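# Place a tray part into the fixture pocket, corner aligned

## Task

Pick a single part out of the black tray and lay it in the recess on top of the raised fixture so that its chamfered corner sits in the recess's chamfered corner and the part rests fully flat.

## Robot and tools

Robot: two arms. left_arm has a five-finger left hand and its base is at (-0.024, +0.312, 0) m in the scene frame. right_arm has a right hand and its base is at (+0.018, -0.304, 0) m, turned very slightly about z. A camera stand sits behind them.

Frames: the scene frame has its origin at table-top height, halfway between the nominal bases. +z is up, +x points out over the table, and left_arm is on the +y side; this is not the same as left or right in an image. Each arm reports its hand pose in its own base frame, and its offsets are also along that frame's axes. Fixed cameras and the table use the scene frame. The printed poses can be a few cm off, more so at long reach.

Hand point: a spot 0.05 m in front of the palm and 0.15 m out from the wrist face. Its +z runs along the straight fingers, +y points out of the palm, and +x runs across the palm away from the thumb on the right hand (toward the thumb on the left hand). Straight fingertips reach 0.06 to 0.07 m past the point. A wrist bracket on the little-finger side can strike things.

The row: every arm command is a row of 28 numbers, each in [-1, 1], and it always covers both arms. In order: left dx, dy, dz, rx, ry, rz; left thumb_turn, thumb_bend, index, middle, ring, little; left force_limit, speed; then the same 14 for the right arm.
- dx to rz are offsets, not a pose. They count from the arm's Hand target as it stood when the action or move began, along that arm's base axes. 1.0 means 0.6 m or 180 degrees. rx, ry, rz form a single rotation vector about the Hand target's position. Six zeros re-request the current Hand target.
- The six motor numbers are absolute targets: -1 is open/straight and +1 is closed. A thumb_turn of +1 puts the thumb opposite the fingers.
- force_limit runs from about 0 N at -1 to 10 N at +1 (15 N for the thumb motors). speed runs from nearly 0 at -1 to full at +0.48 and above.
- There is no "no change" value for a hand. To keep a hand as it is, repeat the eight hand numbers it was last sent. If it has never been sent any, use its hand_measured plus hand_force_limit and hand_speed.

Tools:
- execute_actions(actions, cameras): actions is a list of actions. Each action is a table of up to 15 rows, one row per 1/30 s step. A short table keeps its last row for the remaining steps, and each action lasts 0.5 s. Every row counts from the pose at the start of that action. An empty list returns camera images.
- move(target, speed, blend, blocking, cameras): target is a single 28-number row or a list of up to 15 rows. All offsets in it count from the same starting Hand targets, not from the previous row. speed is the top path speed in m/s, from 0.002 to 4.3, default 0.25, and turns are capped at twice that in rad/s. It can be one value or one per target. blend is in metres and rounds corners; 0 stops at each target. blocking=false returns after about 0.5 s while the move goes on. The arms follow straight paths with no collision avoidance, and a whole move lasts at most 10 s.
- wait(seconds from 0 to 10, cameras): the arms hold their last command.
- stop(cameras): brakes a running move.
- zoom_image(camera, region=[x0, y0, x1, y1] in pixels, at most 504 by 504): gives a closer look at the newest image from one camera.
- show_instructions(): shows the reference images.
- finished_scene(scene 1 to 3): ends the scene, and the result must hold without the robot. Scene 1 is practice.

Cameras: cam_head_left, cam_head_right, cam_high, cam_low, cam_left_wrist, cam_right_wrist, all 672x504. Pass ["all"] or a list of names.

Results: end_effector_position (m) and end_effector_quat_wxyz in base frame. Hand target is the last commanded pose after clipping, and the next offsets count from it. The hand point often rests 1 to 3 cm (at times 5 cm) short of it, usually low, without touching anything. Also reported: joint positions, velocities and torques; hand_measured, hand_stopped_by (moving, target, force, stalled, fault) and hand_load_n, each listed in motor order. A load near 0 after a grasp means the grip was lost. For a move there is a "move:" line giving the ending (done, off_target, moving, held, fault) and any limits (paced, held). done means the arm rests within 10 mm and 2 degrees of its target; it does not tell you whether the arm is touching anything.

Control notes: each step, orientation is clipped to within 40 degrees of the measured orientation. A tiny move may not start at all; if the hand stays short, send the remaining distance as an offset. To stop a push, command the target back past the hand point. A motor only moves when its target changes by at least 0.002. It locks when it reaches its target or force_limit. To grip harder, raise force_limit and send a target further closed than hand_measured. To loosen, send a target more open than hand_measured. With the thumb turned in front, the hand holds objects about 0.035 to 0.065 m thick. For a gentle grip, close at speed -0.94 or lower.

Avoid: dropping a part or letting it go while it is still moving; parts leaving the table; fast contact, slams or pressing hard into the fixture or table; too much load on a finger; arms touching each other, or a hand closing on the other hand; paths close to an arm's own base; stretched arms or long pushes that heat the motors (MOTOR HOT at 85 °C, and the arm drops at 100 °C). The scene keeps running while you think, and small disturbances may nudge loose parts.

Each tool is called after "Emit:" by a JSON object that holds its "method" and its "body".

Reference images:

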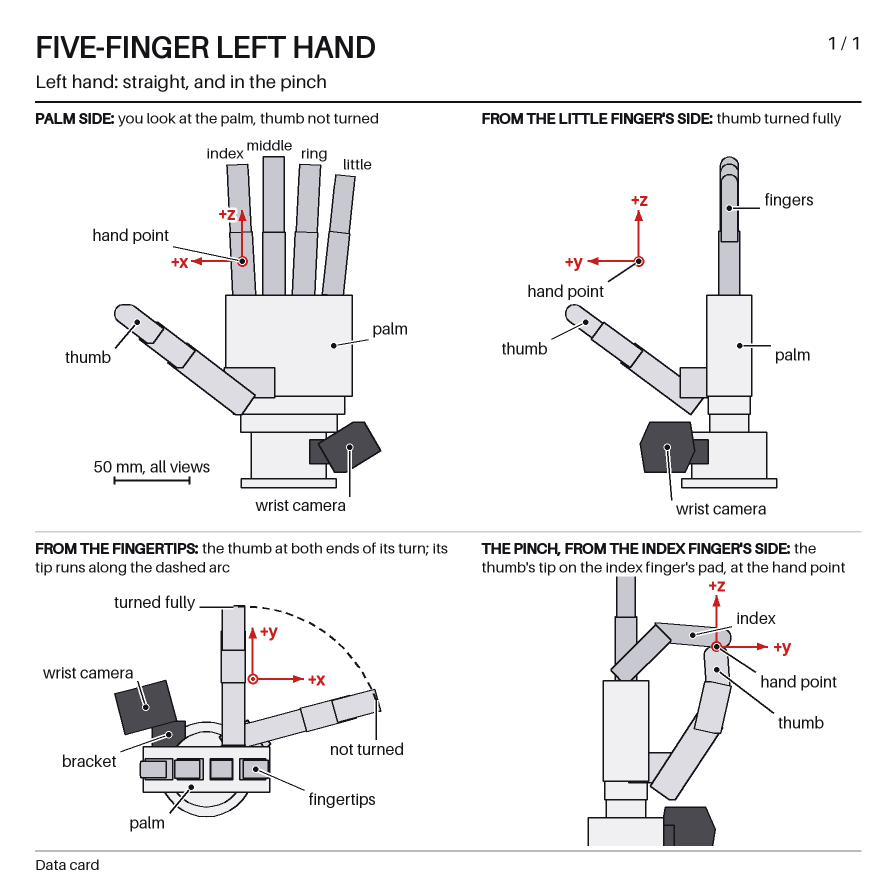

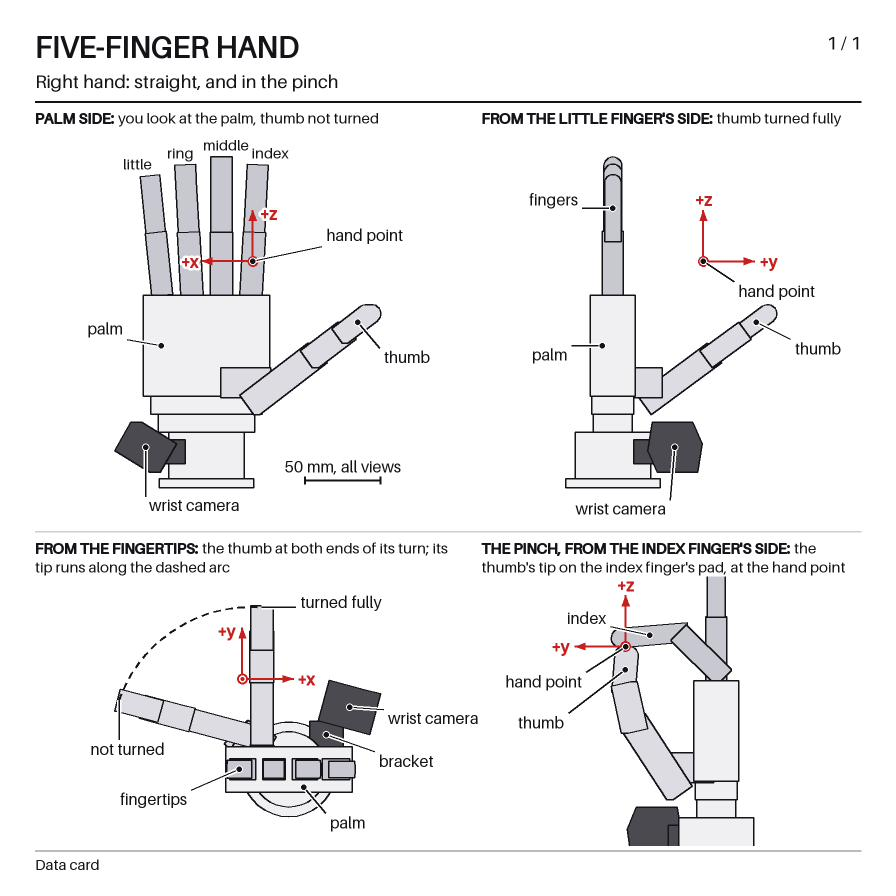

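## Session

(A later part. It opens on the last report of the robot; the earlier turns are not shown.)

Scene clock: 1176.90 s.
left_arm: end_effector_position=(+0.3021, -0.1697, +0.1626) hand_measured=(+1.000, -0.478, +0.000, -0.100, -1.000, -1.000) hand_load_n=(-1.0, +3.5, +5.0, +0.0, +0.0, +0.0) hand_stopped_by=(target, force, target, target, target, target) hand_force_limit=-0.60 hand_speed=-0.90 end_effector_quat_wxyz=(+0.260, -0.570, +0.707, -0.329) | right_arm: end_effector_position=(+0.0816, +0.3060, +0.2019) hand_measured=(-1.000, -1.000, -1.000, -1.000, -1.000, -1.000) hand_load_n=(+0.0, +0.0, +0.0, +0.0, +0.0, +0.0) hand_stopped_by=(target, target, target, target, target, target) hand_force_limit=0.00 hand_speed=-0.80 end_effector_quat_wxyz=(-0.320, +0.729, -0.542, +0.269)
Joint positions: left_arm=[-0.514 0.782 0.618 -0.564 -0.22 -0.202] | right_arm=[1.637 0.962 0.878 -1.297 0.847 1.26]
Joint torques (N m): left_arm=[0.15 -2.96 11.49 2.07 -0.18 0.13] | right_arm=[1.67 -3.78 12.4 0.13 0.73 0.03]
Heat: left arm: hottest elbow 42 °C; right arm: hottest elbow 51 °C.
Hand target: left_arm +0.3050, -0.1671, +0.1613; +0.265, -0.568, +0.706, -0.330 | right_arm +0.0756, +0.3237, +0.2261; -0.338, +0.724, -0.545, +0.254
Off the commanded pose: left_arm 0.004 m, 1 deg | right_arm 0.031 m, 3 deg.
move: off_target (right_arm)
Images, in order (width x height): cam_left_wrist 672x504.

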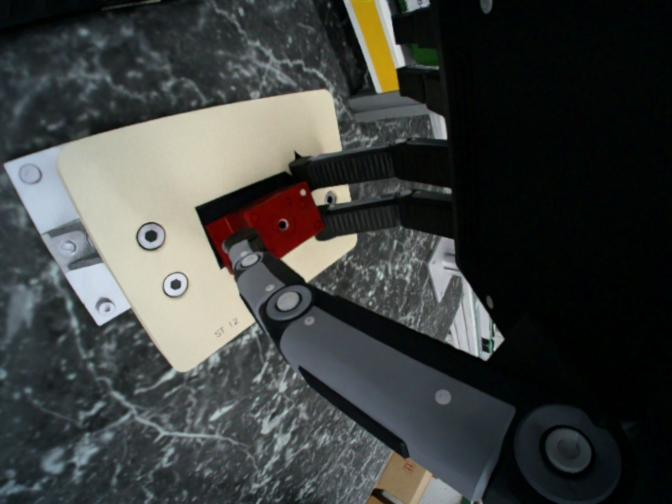

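Emit:
{"method": "zoom_image", "body": {"camera": "cam_left_wrist", "region": [190, 160, 330, 270]}}

Emit:
{"method": "execute_actions", "body": {"actions": [], "cameras": ["cam_head_right","cam_right_wrist"]}}

Emit:
{"method": "zoom_image", "body": {"camera": "cam_head_right", "region": [308, 222, 358, 272]}}

Emit:
{"method": "zoom_image", "body": {"camera": "cam_right_wrist", "region": [220, 160, 300, 260]}}

Scaled by 3.600 from the camera's 672x504 image, which has a finer 960x720 frame.

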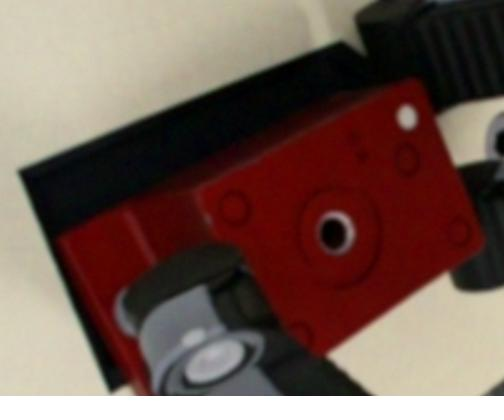

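Scene clock: 1258.63 s.
left_arm: end_effector_position=(+0.3021, -0.1697, +0.1626) hand_measured=(+1.000, -0.478, +0.000, -0.100, -1.000, -1.000) hand_load_n=(-0.5, +3.5, +5.0, +0.0, +0.0, +0.0) hand_stopped_by=(target, force, target, target, target, target) hand_force_limit=-0.60 hand_speed=-0.90 end_effector_quat_wxyz=(+0.260, -0.570, +0.707, -0.329) | right_arm: end_effector_position=(+0.0816, +0.3060, +0.2019) hand_measured=(-1.000, -1.000, -1.000, -1.000, -1.000, -1.000) hand_load_n=(+0.0, +0.0, +0.0, +0.0, +0.0, +0.0) hand_stopped_by=(target, target, target, target, target, target) hand_force_limit=0.00 hand_speed=-0.80 end_effector_quat_wxyz=(-0.320, +0.729, -0.542, +0.269)
Joint positions: left_arm=[-0.514 0.782 0.618 -0.564 -0.22 -0.202] | right_arm=[1.637 0.962 0.878 -1.297 0.847 1.26]
Joint velocities: within noise
Joint torques (N m): left_arm=[0.09 -2.96 11.49 2.07 -0.18 0.13] | right_arm=[1.85 -3.66 12.31 0.06 0.74 0.06]
Motor temperatures (°C): left_arm=[20 21 40 23 21 21] | right_arm=[20 21 51 22 25 22]
Heat: left arm: hottest elbow 40 °C; right arm: hottest elbow 51 °C.
Hand target: left_arm +0.3050, -0.1671, +0.1613; +0.265, -0.568, +0.706, -0.330 | right_arm +0.0756, +0.3237, +0.2261; -0.338, +0.724, -0.545, +0.254
Off the commanded pose: left_arm 0.004 m, 1 deg | right_arm 0.031 m, 3 deg.
Images, in order (width x height): cam_head_right 672x504, cam_right_wrist 672x504.

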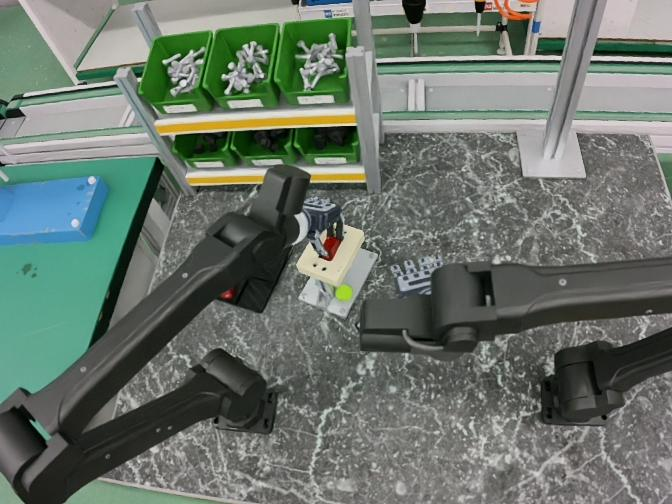

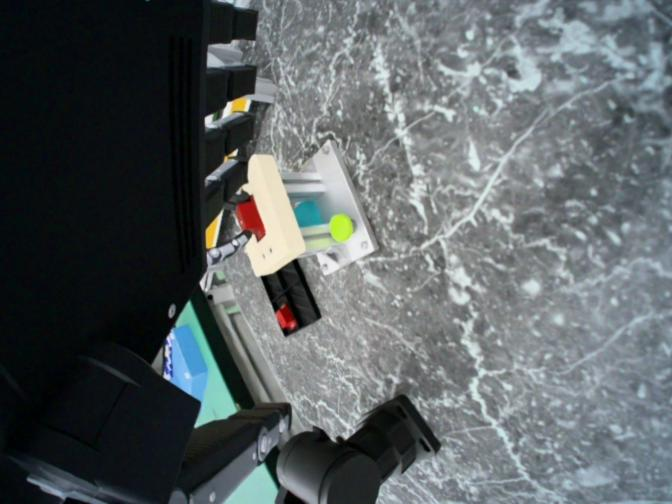

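Scaled by 10.080 from the camera's 672x504 image, which has a finer 960x720 frame.

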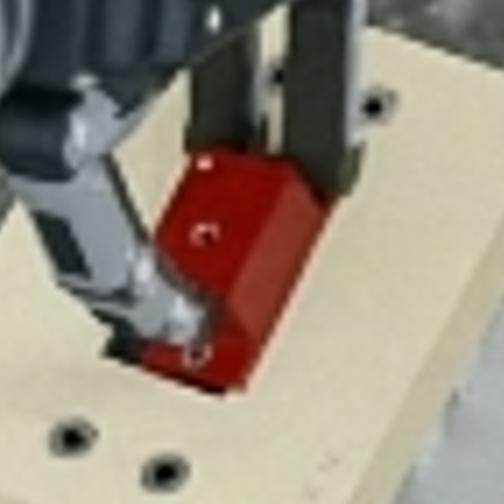

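Scaled by 5.040 from the camera's 672x504 image, which has a finer 960x720 frame.

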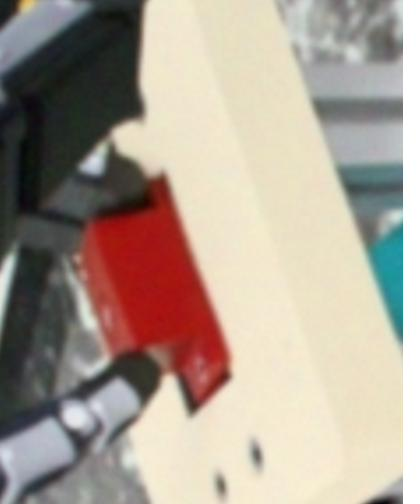

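Emit:
{"method": "move", "body": {"target": [[0,0,0,0,0,0,1,-0.25,0,0.1,-1,-1,-0.5,-0.9,0,0,0,0,0,0,-1,-1,-1,-1,-1,-1,0,-0.8],[0,0.007,-0.003,0,0,0,1,-0.25,0,0.1,-1,-1,-0.5,-0.9,0,0,0,0,0,0,-1,-1,-1,-1,-1,-1,0,-0.8]], "speed": 0.03, "cameras": ["cam_left_wrist","cam_head_right","cam_right_wrist"]}}

Emit:
{"method": "zoom_image", "body": {"camera": "cam_left_wrist", "region": [190, 160, 330, 270]}}

Emit:
{"method": "zoom_image", "body": {"camera": "cam_head_right", "region": [308, 222, 358, 272]}}

Emit:
{"method": "zoom_image", "body": {"camera": "cam_right_wrist", "region": [220, 160, 300, 260]}}

Scene clock: 1283.40 s.
left_arm: end_effector_position=(+0.3034, -0.1676, +0.1619) hand_measured=(+1.000, -0.478, +0.000, -0.046, -1.000, -1.000) hand_load_n=(+1.5, +5.0, +2.5, +4.5, +0.0, +0.0) hand_stopped_by=(target, force, target, force, target, target) hand_force_limit=-0.50 hand_speed=-0.90 end_effector_quat_wxyz=(+0.258, -0.572, +0.705, -0.330) | right_arm: end_effector_position=(+0.0816, +0.3060, +0.2019) hand_measured=(-1.000, -1.000, -1.000, -1.000, -1.000, -1.000) hand_load_n=(+0.0, +0.0, +0.0, +0.0, +0.0, +0.0) hand_stopped_by=(target, target, target, target, target, target) hand_force_limit=0.00 hand_speed=-0.80 end_effector_quat_wxyz=(-0.320, +0.729, -0.542, +0.269)
Joint positions: left_arm=[-0.5 0.782 0.616 -0.559 -0.207 -0.198] | right_arm=[1.637 0.962 0.878 -1.297 0.847 1.26]
Joint torques (N m): left_arm=[0.21 -3.43 11.03 1.92 -0.22 0.16] | right_arm=[1.79 -3.66 12.44 0.02 0.74 0.03]
Heat: left arm: hottest elbow 40 °C; right arm: hottest elbow 51 °C.
Hand target: left_arm +0.3050, -0.1628, +0.1594; +0.265, -0.568, +0.706, -0.330 | right_arm +0.0756, +0.3237, +0.2261; -0.338, +0.724, -0.545, +0.254
Off the commanded pose: left_arm 0.006 m, 1 deg | right_arm 0.031 m, 3 deg.
move: off_target (right_arm)
Images, in order (width x height): cam_head_right 672x504, cam_left_wrist 672x504, cam_right_wrist 672x504.

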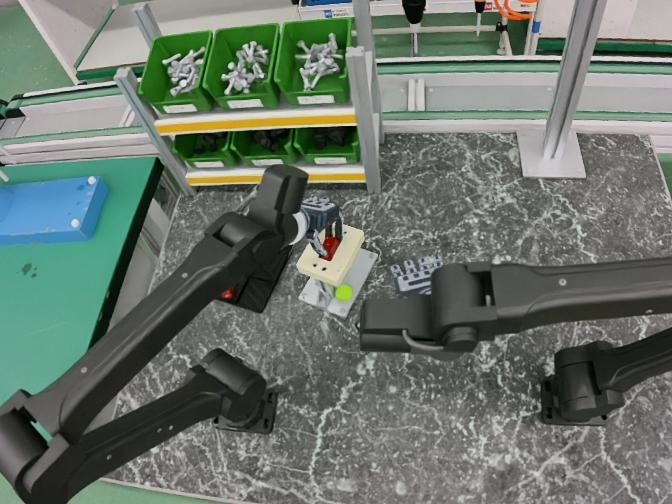

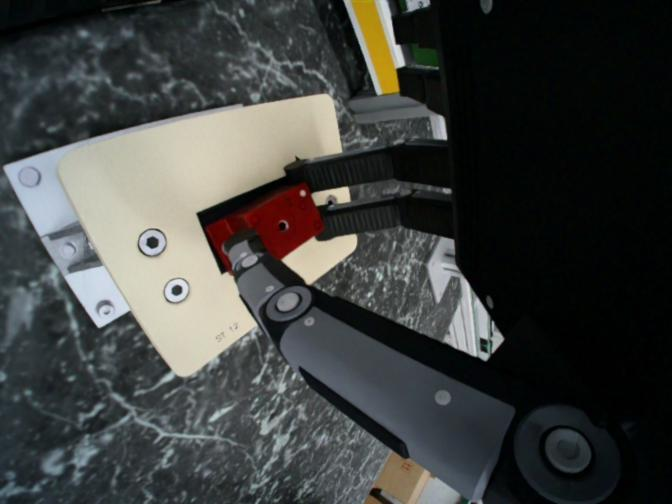

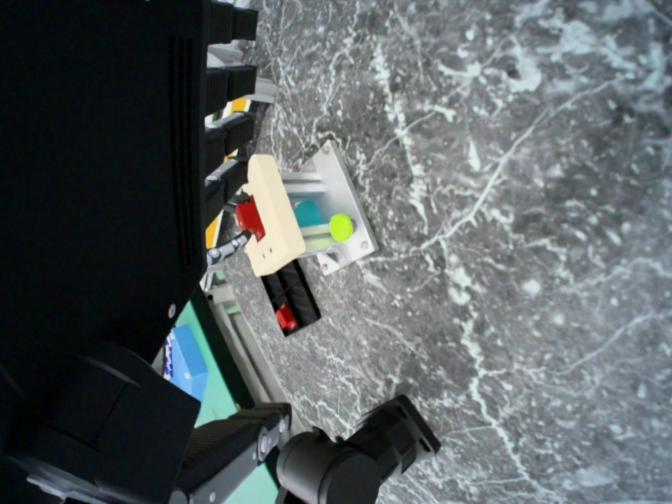

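Scaled by 3.600 from the camera's 672x504 image, which has a finer 960x720 frame.

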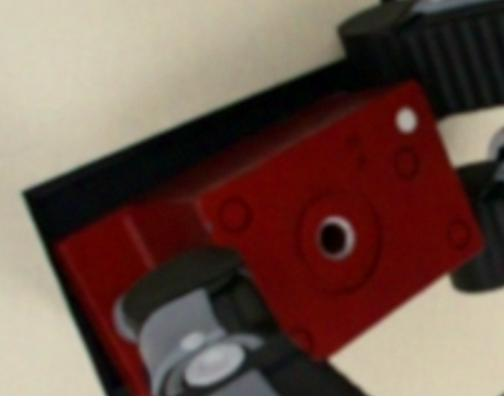

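Scaled by 10.080 from the camera's 672x504 image, which has a finer 960x720 frame.

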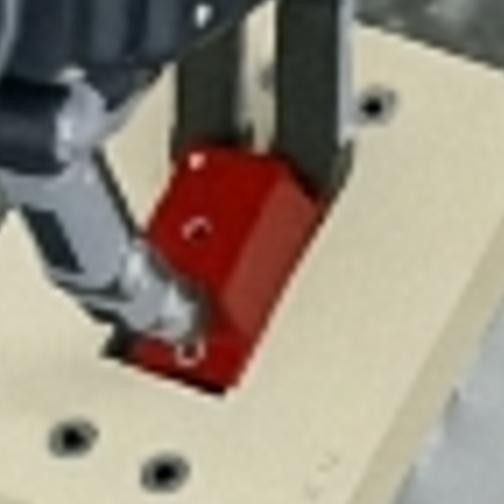

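Scaled by 5.040 from the camera's 672x504 image, which has a finer 960x720 frame.

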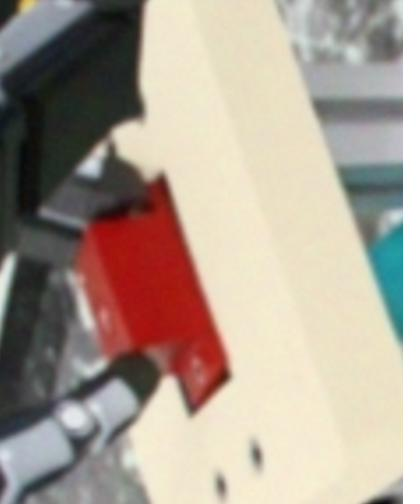

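Emit:
{"method": "move", "body": {"target": [[0,0.006,-0.003,0,0,0,1,-0.25,0,0.1,-1,-1,-0.5,-0.9,0,0,0,0,0,0,-1,-1,-1,-1,-1,-1,0,-0.8]], "speed": 0.03, "cameras": ["cam_left_wrist","cam_head_right","cam_right_wrist"]}}

Emit:
{"method": "zoom_image", "body": {"camera": "cam_left_wrist", "region": [190, 160, 330, 270]}}

Emit:
{"method": "zoom_image", "body": {"camera": "cam_head_right", "region": [308, 222, 358, 272]}}

Emit:
{"method": "zoom_image", "body": {"camera": "cam_right_wrist", "region": [220, 160, 300, 260]}}

Scene clock: 1298.87 s.
left_arm: end_effector_position=(+0.3044, -0.1651, +0.1616) hand_measured=(+1.000, -0.478, +0.000, -0.046, -1.000, -1.000) hand_load_n=(+2.0, +4.5, +2.0, +4.0, +0.0, +0.0) hand_stopped_by=(target, force, target, force, target, target) hand_force_limit=-0.50 hand_speed=-0.90 end_effector_quat_wxyz=(+0.258, -0.571, +0.705, -0.332) | right_arm: end_effector_position=(+0.0816, +0.3060, +0.2019) hand_measured=(-1.000, -1.000, -1.000, -1.000, -1.000, -1.000) hand_load_n=(+0.0, +0.0, +0.0, +0.0, +0.0, +0.0) hand_stopped_by=(target, target, target, target, target, target) hand_force_limit=0.00 hand_speed=-0.80 end_effector_quat_wxyz=(-0.320, +0.729, -0.542, +0.269)
Joint positions: left_arm=[-0.487 0.778 0.612 -0.553 -0.196 -0.19] | right_arm=[1.637 0.962 0.878 -1.297 0.847 1.26]
Joint torques (N m): left_arm=[0.32 -3.55 10.76 1.95 -0.24 0.2] | right_arm=[1.67 -3.9 12.42 0.05 0.74 0.04]
Heat: left arm: hottest elbow 39 °C; right arm: hottest elbow 51 °C.
Hand target: left_arm +0.3051, -0.1592, +0.1577; +0.265, -0.568, +0.706, -0.330 | right_arm +0.0756, +0.3237, +0.2261; -0.338, +0.724, -0.545, +0.254
Off the commanded pose: left_arm 0.007 m, 1 deg | right_arm 0.031 m, 3 deg.
move: off_target (right_arm)
Images, in order (width x height): cam_head_right 672x504, cam_left_wrist 672x504, cam_right_wrist 672x504.

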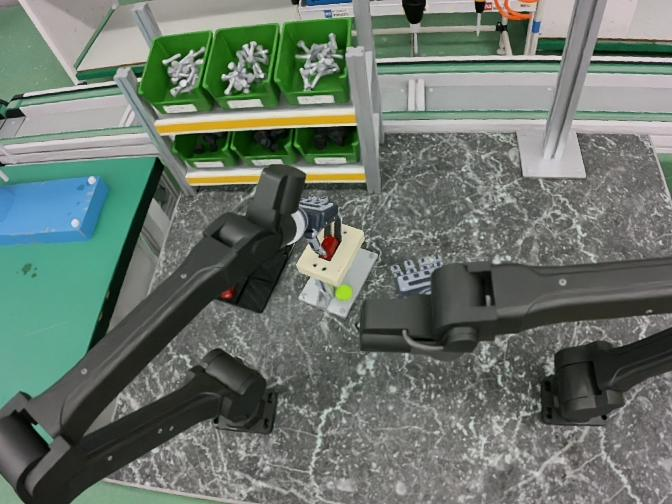

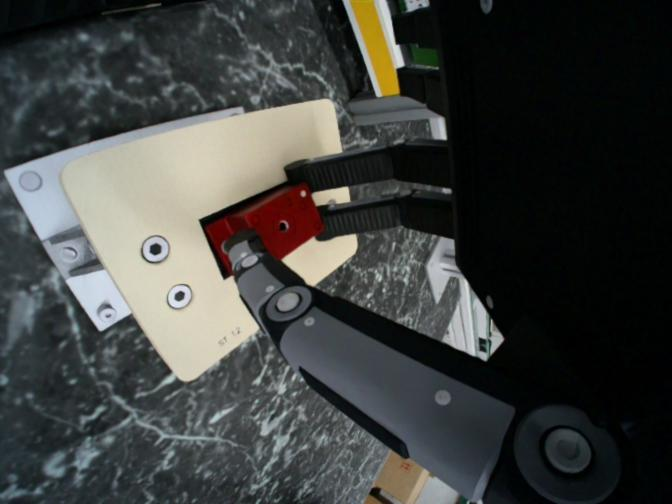

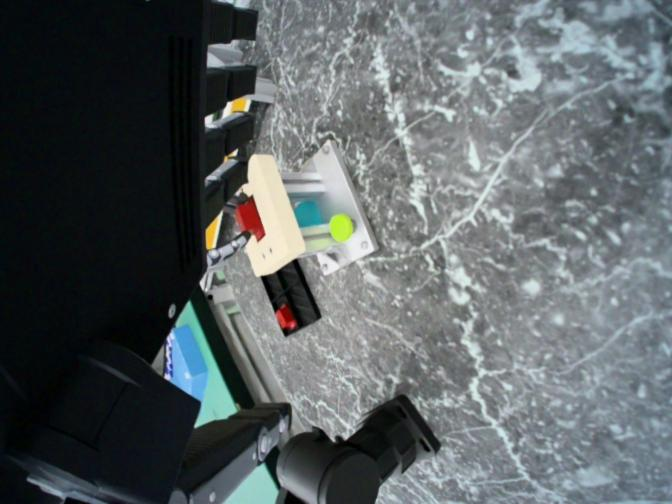

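Scaled by 3.600 from the camera's 672x504 image, which has a finer 960x720 frame.

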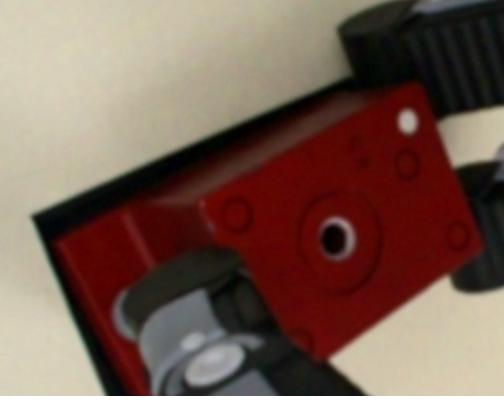

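Scaled by 10.080 from the camera's 672x504 image, which has a finer 960x720 frame.

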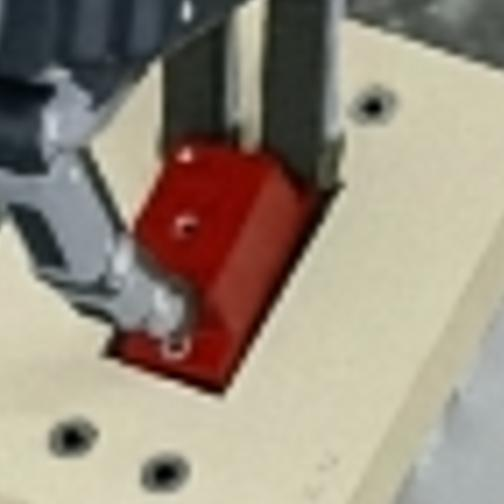

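Scaled by 5.040 from the camera's 672x504 image, which has a finer 960x720 frame.

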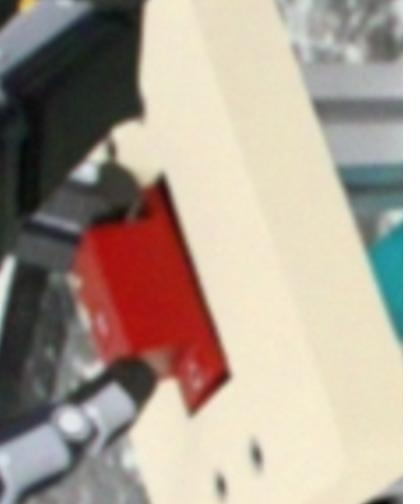

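Emit:
{"method": "move", "body": {"target": [[0,0.0,-0.01,0,0,0,1,-0.25,0,0.1,-1,-1,-0.5,-0.9,0,0,0,0,0,0,-1,-1,-1,-1,-1,-1,0,-0.8]], "speed": 0.03, "cameras": ["cam_left_wrist","cam_head_right","cam_right_wrist"]}}

Emit:
{"method": "zoom_image", "body": {"camera": "cam_left_wrist", "region": [190, 160, 330, 270]}}

Emit:
{"method": "zoom_image", "body": {"camera": "cam_head_right", "region": [308, 222, 358, 272]}}

Emit:
{"method": "zoom_image", "body": {"camera": "cam_right_wrist", "region": [220, 160, 300, 260]}}

Scene clock: 1311.87 s.
left_arm: end_effector_position=(+0.3047, -0.1657, +0.1608) hand_measured=(+1.000, -0.478, +0.000, -0.046, -1.000, -1.000) hand_load_n=(+2.0, +5.0, +1.5, +3.0, +0.0, -0.5) hand_stopped_by=(target, force, target, force, target, target) hand_force_limit=-0.50 hand_speed=-0.90 end_effector_quat_wxyz=(+0.259, -0.570, +0.703, -0.337) | right_arm: end_effector_position=(+0.0816, +0.3060, +0.2019) hand_measured=(-1.000, -1.000, -1.000, -1.000, -1.000, -1.000) hand_load_n=(+0.0, +0.0, +0.0, +0.0, +0.0, +0.0) hand_stopped_by=(target, target, target, target, target, target) hand_force_limit=0.00 hand_speed=-0.80 end_effector_quat_wxyz=(-0.320, +0.729, -0.542, +0.269)
Joint positions: left_arm=[-0.487 0.773 0.602 -0.538 -0.194 -0.189] | right_arm=[1.637 0.962 0.878 -1.297 0.847 1.26]
Joint torques (N m): left_arm=[0.38 -2.73 10.37 2.06 -0.32 0.18] | right_arm=[1.67 -3.78 12.42 0.08 0.75 0.04]
Heat: left arm: hottest elbow 38 °C; right arm: hottest elbow 51 °C.
Hand target: left_arm +0.3051, -0.1592, +0.1516; +0.265, -0.568, +0.706, -0.330 | right_arm +0.0756, +0.3237, +0.2261; -0.338, +0.724, -0.545, +0.254
Off the commanded pose: left_arm 0.011 m, 1 deg | right_arm 0.031 m, 3 deg.
move: off_target (left_arm, right_arm)
Images, in order (width x height): cam_head_right 672x504, cam_left_wrist 672x504, cam_right_wrist 672x504.

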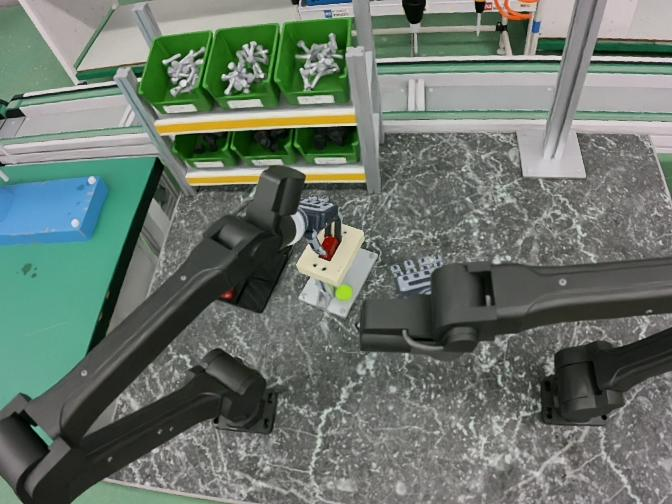

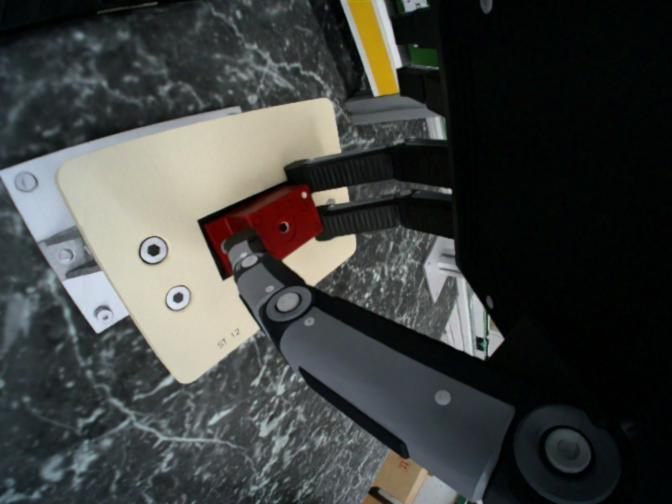

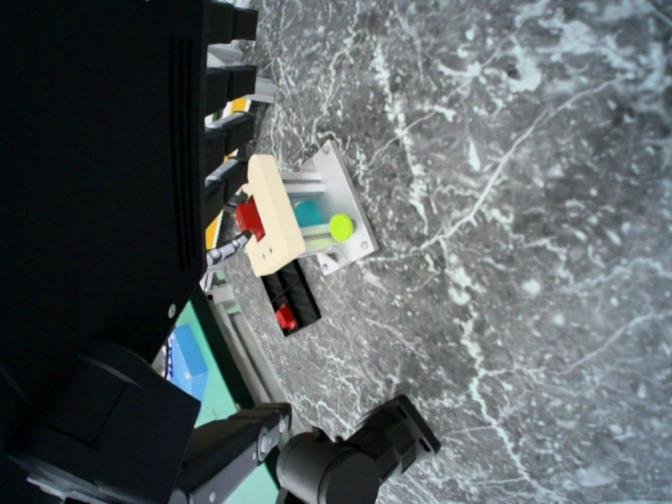

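Scaled by 3.600 from the camera's 672x504 image, which has a finer 960x720 frame.

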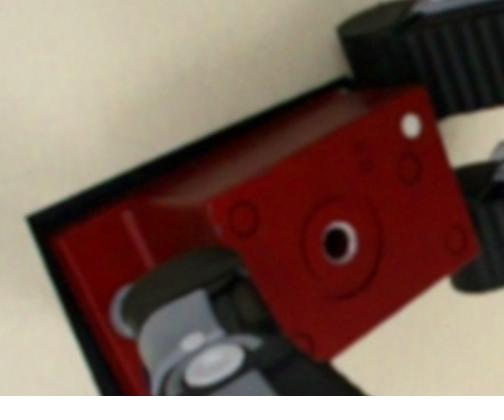

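Scaled by 10.080 from the camera's 672x504 image, which has a finer 960x720 frame.

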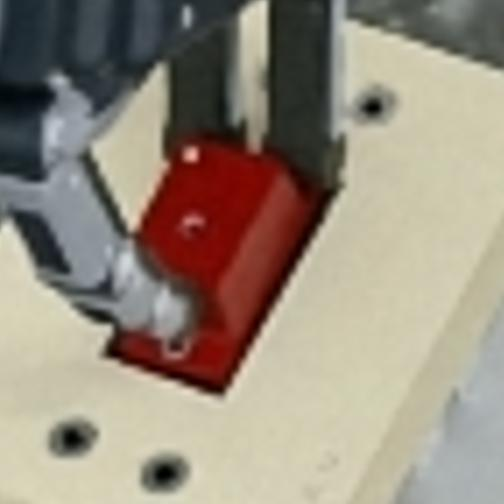

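Scaled by 5.040 from the camera's 672x504 image, which has a finer 960x720 frame.

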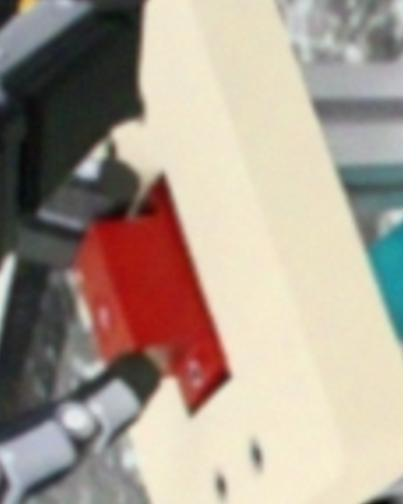

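Emit:
{"method": "move", "body": {"target": [[0,0.0,0.0117,0,0,0,1,-0.25,0,0.1,-1,-1,-0.5,-0.9,0,0,0,0,0,0,-1,-1,-1,-1,-1,-1,0,-0.8],[0,0,0.0117,0,0,0,1,-0.6,-0.05,-0.15,-1,-1,-0.5,-0.9,0,0,0,0,0,0,-1,-1,-1,-1,-1,-1,0,-0.8]], "speed": 0.03, "cameras": ["cam_left_wrist","cam_head_right","cam_right_wrist"]}}

Emit:
{"method": "zoom_image", "body": {"camera": "cam_left_wrist", "region": [190, 160, 330, 270]}}

Emit:
{"method": "zoom_image", "body": {"camera": "cam_head_right", "region": [308, 222, 358, 272]}}

Emit:
{"method": "zoom_image", "body": {"camera": "cam_right_wrist", "region": [220, 160, 300, 260]}}

Scene clock: 1334.33 s.
left_arm: end_effector_position=(+0.3051, -0.1647, +0.1614) hand_measured=(+1.000, -0.600, -0.050, -0.150, -1.000, -1.000) hand_load_n=(+0.0, +0.0, +0.0, -2.0, +0.0, -0.5) hand_stopped_by=(target, target, target, target, target, target) hand_force_limit=-0.50 hand_speed=-0.90 end_effector_quat_wxyz=(+0.261, -0.569, +0.704, -0.337) | right_arm: end_effector_position=(+0.0816, +0.3060, +0.2019) hand_measured=(-1.000, -1.000, -1.000, -1.000, -1.000, -1.000) hand_load_n=(+0.0, -0.5, +0.0, +0.0, -0.5, +0.0) hand_stopped_by=(target, target, target, target, target, target) hand_force_limit=0.00 hand_speed=-0.80 end_effector_quat_wxyz=(-0.320, +0.729, -0.542, +0.269)
Joint positions: left_arm=[-0.485 0.771 0.602 -0.538 -0.194 -0.184] | right_arm=[1.637 0.962 0.878 -1.297 0.847 1.26]
Joint torques (N m): left_arm=[0.21 -2.96 11.85 1.25 -0.31 0.14] | right_arm=[1.73 -3.72 12.44 0.06 0.73 0.03]
Heat: left arm: hottest elbow 39 °C; right arm: hottest elbow 51 °C.
Hand target: left_arm +0.3051, -0.1593, +0.1588; +0.265, -0.568, +0.706, -0.330 | right_arm +0.0756, +0.3237, +0.2261; -0.338, +0.724, -0.545, +0.254
Off the commanded pose: left_arm 0.006 m, 1 deg | right_arm 0.031 m, 3 deg.
move: off_target (right_arm)
Images, in order (width x height): cam_head_right 672x504, cam_left_wrist 672x504, cam_right_wrist 672x504.

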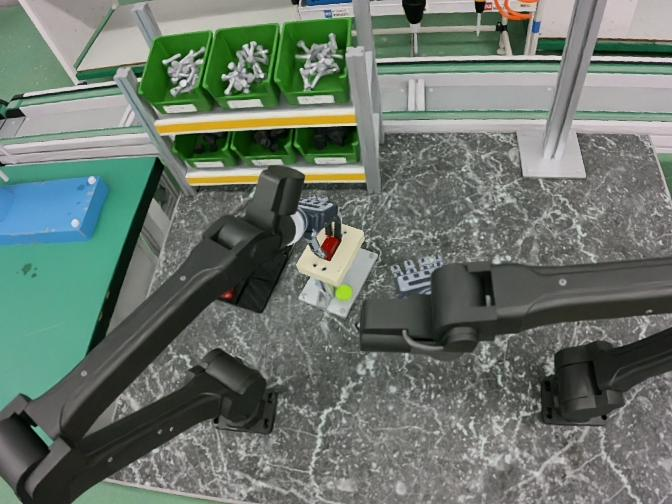

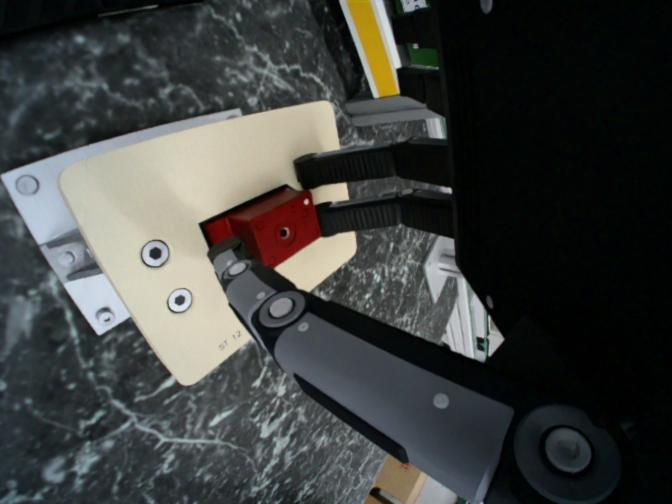

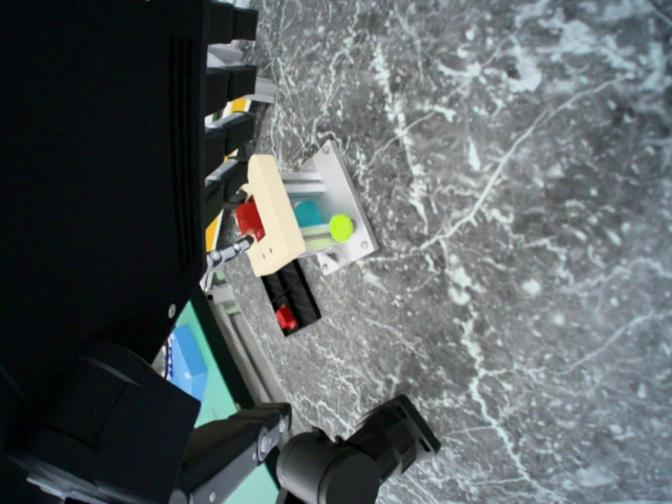

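Scaled by 3.600 from the camera's 672x504 image, which has a finer 960x720 frame.

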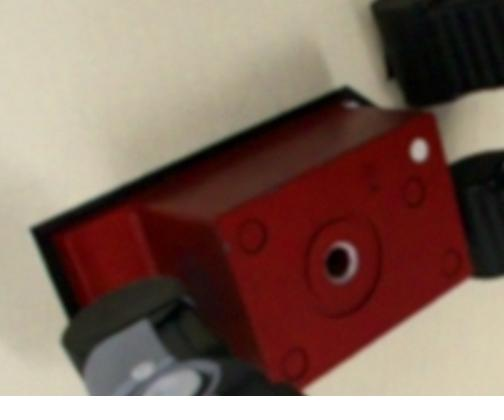

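Scaled by 10.080 from the camera's 672x504 image, which has a finer 960x720 frame.

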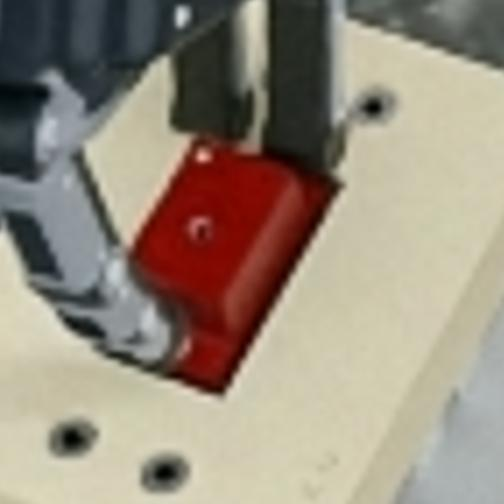

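Scaled by 5.040 from the camera's 672x504 image, which has a finer 960x720 frame.

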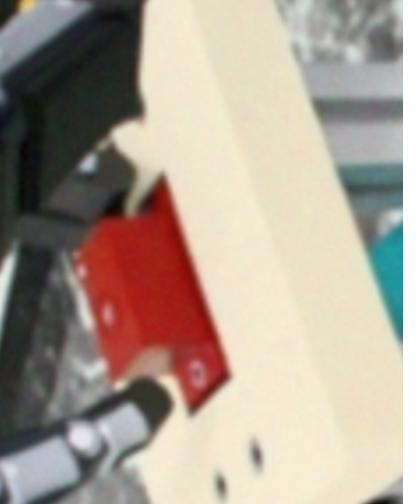

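Emit:
{"method": "move", "body": {"target": [[0,0.0,0.02,0,0,0,1,-0.85,-0.2,-0.3,-1,-1,-0.5,-0.9,0,0,0,0,0,0,-1,-1,-1,-1,-1,-1,0,-0.8],[0.03,0,0.1,0,0,0,1,-0.85,-0.2,-0.3,-1,-1,-0.5,-0.9,0,0,0,0,0,0,-1,-1,-1,-1,-1,-1,0,-0.8]], "speed": 0.06, "cameras": ["cam_left_wrist","cam_head_right","cam_right_wrist"]}}

Emit:
{"method": "zoom_image", "body": {"camera": "cam_left_wrist", "region": [150, 160, 290, 270]}}

Emit:
{"method": "zoom_image", "body": {"camera": "cam_head_right", "region": [308, 222, 358, 272]}}

Emit:
{"method": "zoom_image", "body": {"camera": "cam_right_wrist", "region": [220, 160, 300, 260]}}

Scene clock: 1347.63 s.
left_arm: end_effector_position=(+0.3117, -0.1579, +0.1970) hand_measured=(+1.000, -0.850, -0.200, -0.300, -1.000, -1.000) hand_load_n=(+0.0, +0.0, +0.0, +0.0, +0.0, +0.0) hand_stopped_by=(target, target, target, target, target, target) hand_force_limit=-0.50 hand_speed=-0.90 end_effector_quat_wxyz=(+0.258, -0.572, +0.709, -0.323) | right_arm: end_effector_position=(+0.0816, +0.3060, +0.2019) hand_measured=(-1.000, -1.000, -1.000, -1.000, -1.000, -1.000) hand_load_n=(-0.5, +0.0, +0.0, +0.0, +0.0, +0.0) hand_stopped_by=(target, target, target, target, target, target) hand_force_limit=0.00 hand_speed=-0.80 end_effector_quat_wxyz=(-0.320, +0.729, -0.542, +0.269)
Joint positions: left_arm=[-0.451 0.786 0.715 -0.661 -0.174 -0.16] | right_arm=[1.637 0.962 0.878 -1.297 0.847 1.26]
Joint torques (N m): left_arm=[0.21 -1.9 17.2 0.92 -0.11 0.12] | right_arm=[1.79 -3.6 12.41 0.1 0.74 0.06]
Heat: left arm: hottest elbow 40 °C; right arm: hottest elbow 52 °C.
Hand target: left_arm +0.3231, -0.1592, +0.2188; +0.265, -0.568, +0.706, -0.330 | right_arm +0.0756, +0.3237, +0.2261; -0.338, +0.724, -0.545, +0.254
Off the commanded pose: left_arm 0.025 m, 1 deg | right_arm 0.031 m, 3 deg.
move: off_target (left_arm, right_arm)
Images, in order (width x height): cam_head_right 672x504, cam_left_wrist 672x504, cam_right_wrist 672x504.

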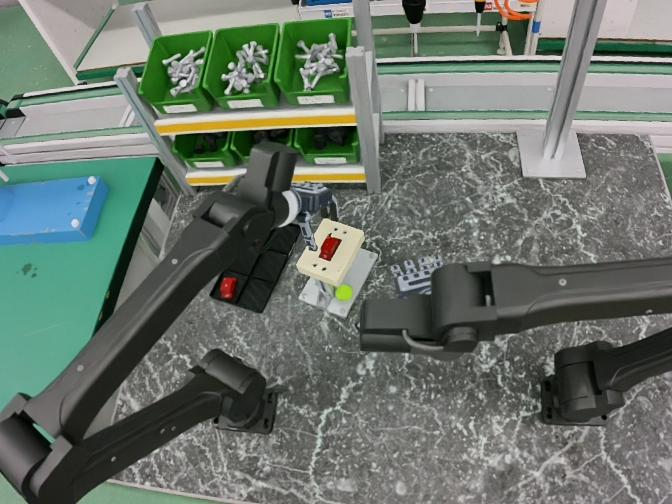

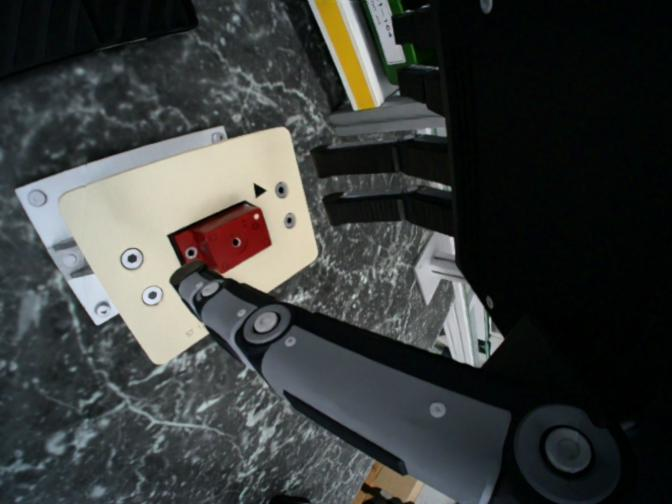

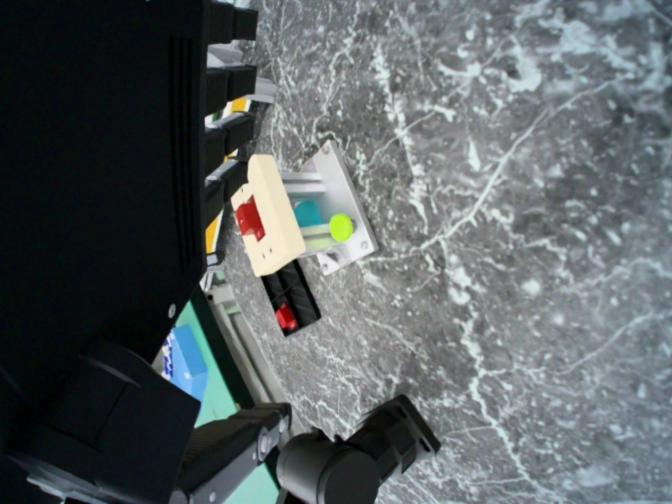

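Scaled by 3.600 from the camera's 672x504 image, which has a finer 960x720 frame.

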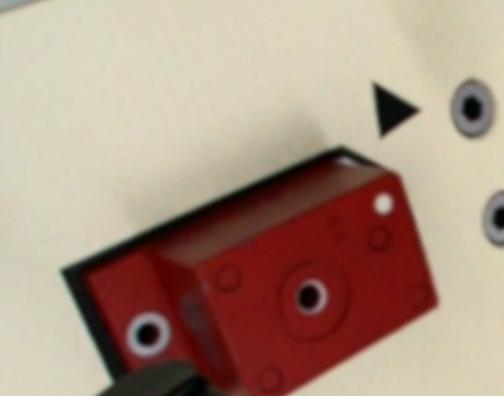

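Scaled by 10.080 from the camera's 672x504 image, which has a finer 960x720 frame.

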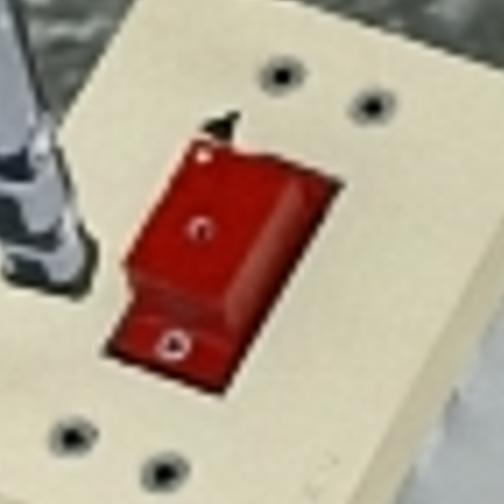

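Scaled by 5.040 from the camera's 672x504 image, which has a finer 960x720 frame.

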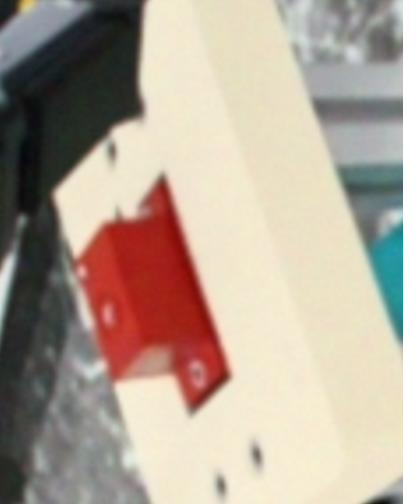

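Emit:
{"method": "finished_scene", "body": {"scene": 2}}

The scene is finished: the task was done.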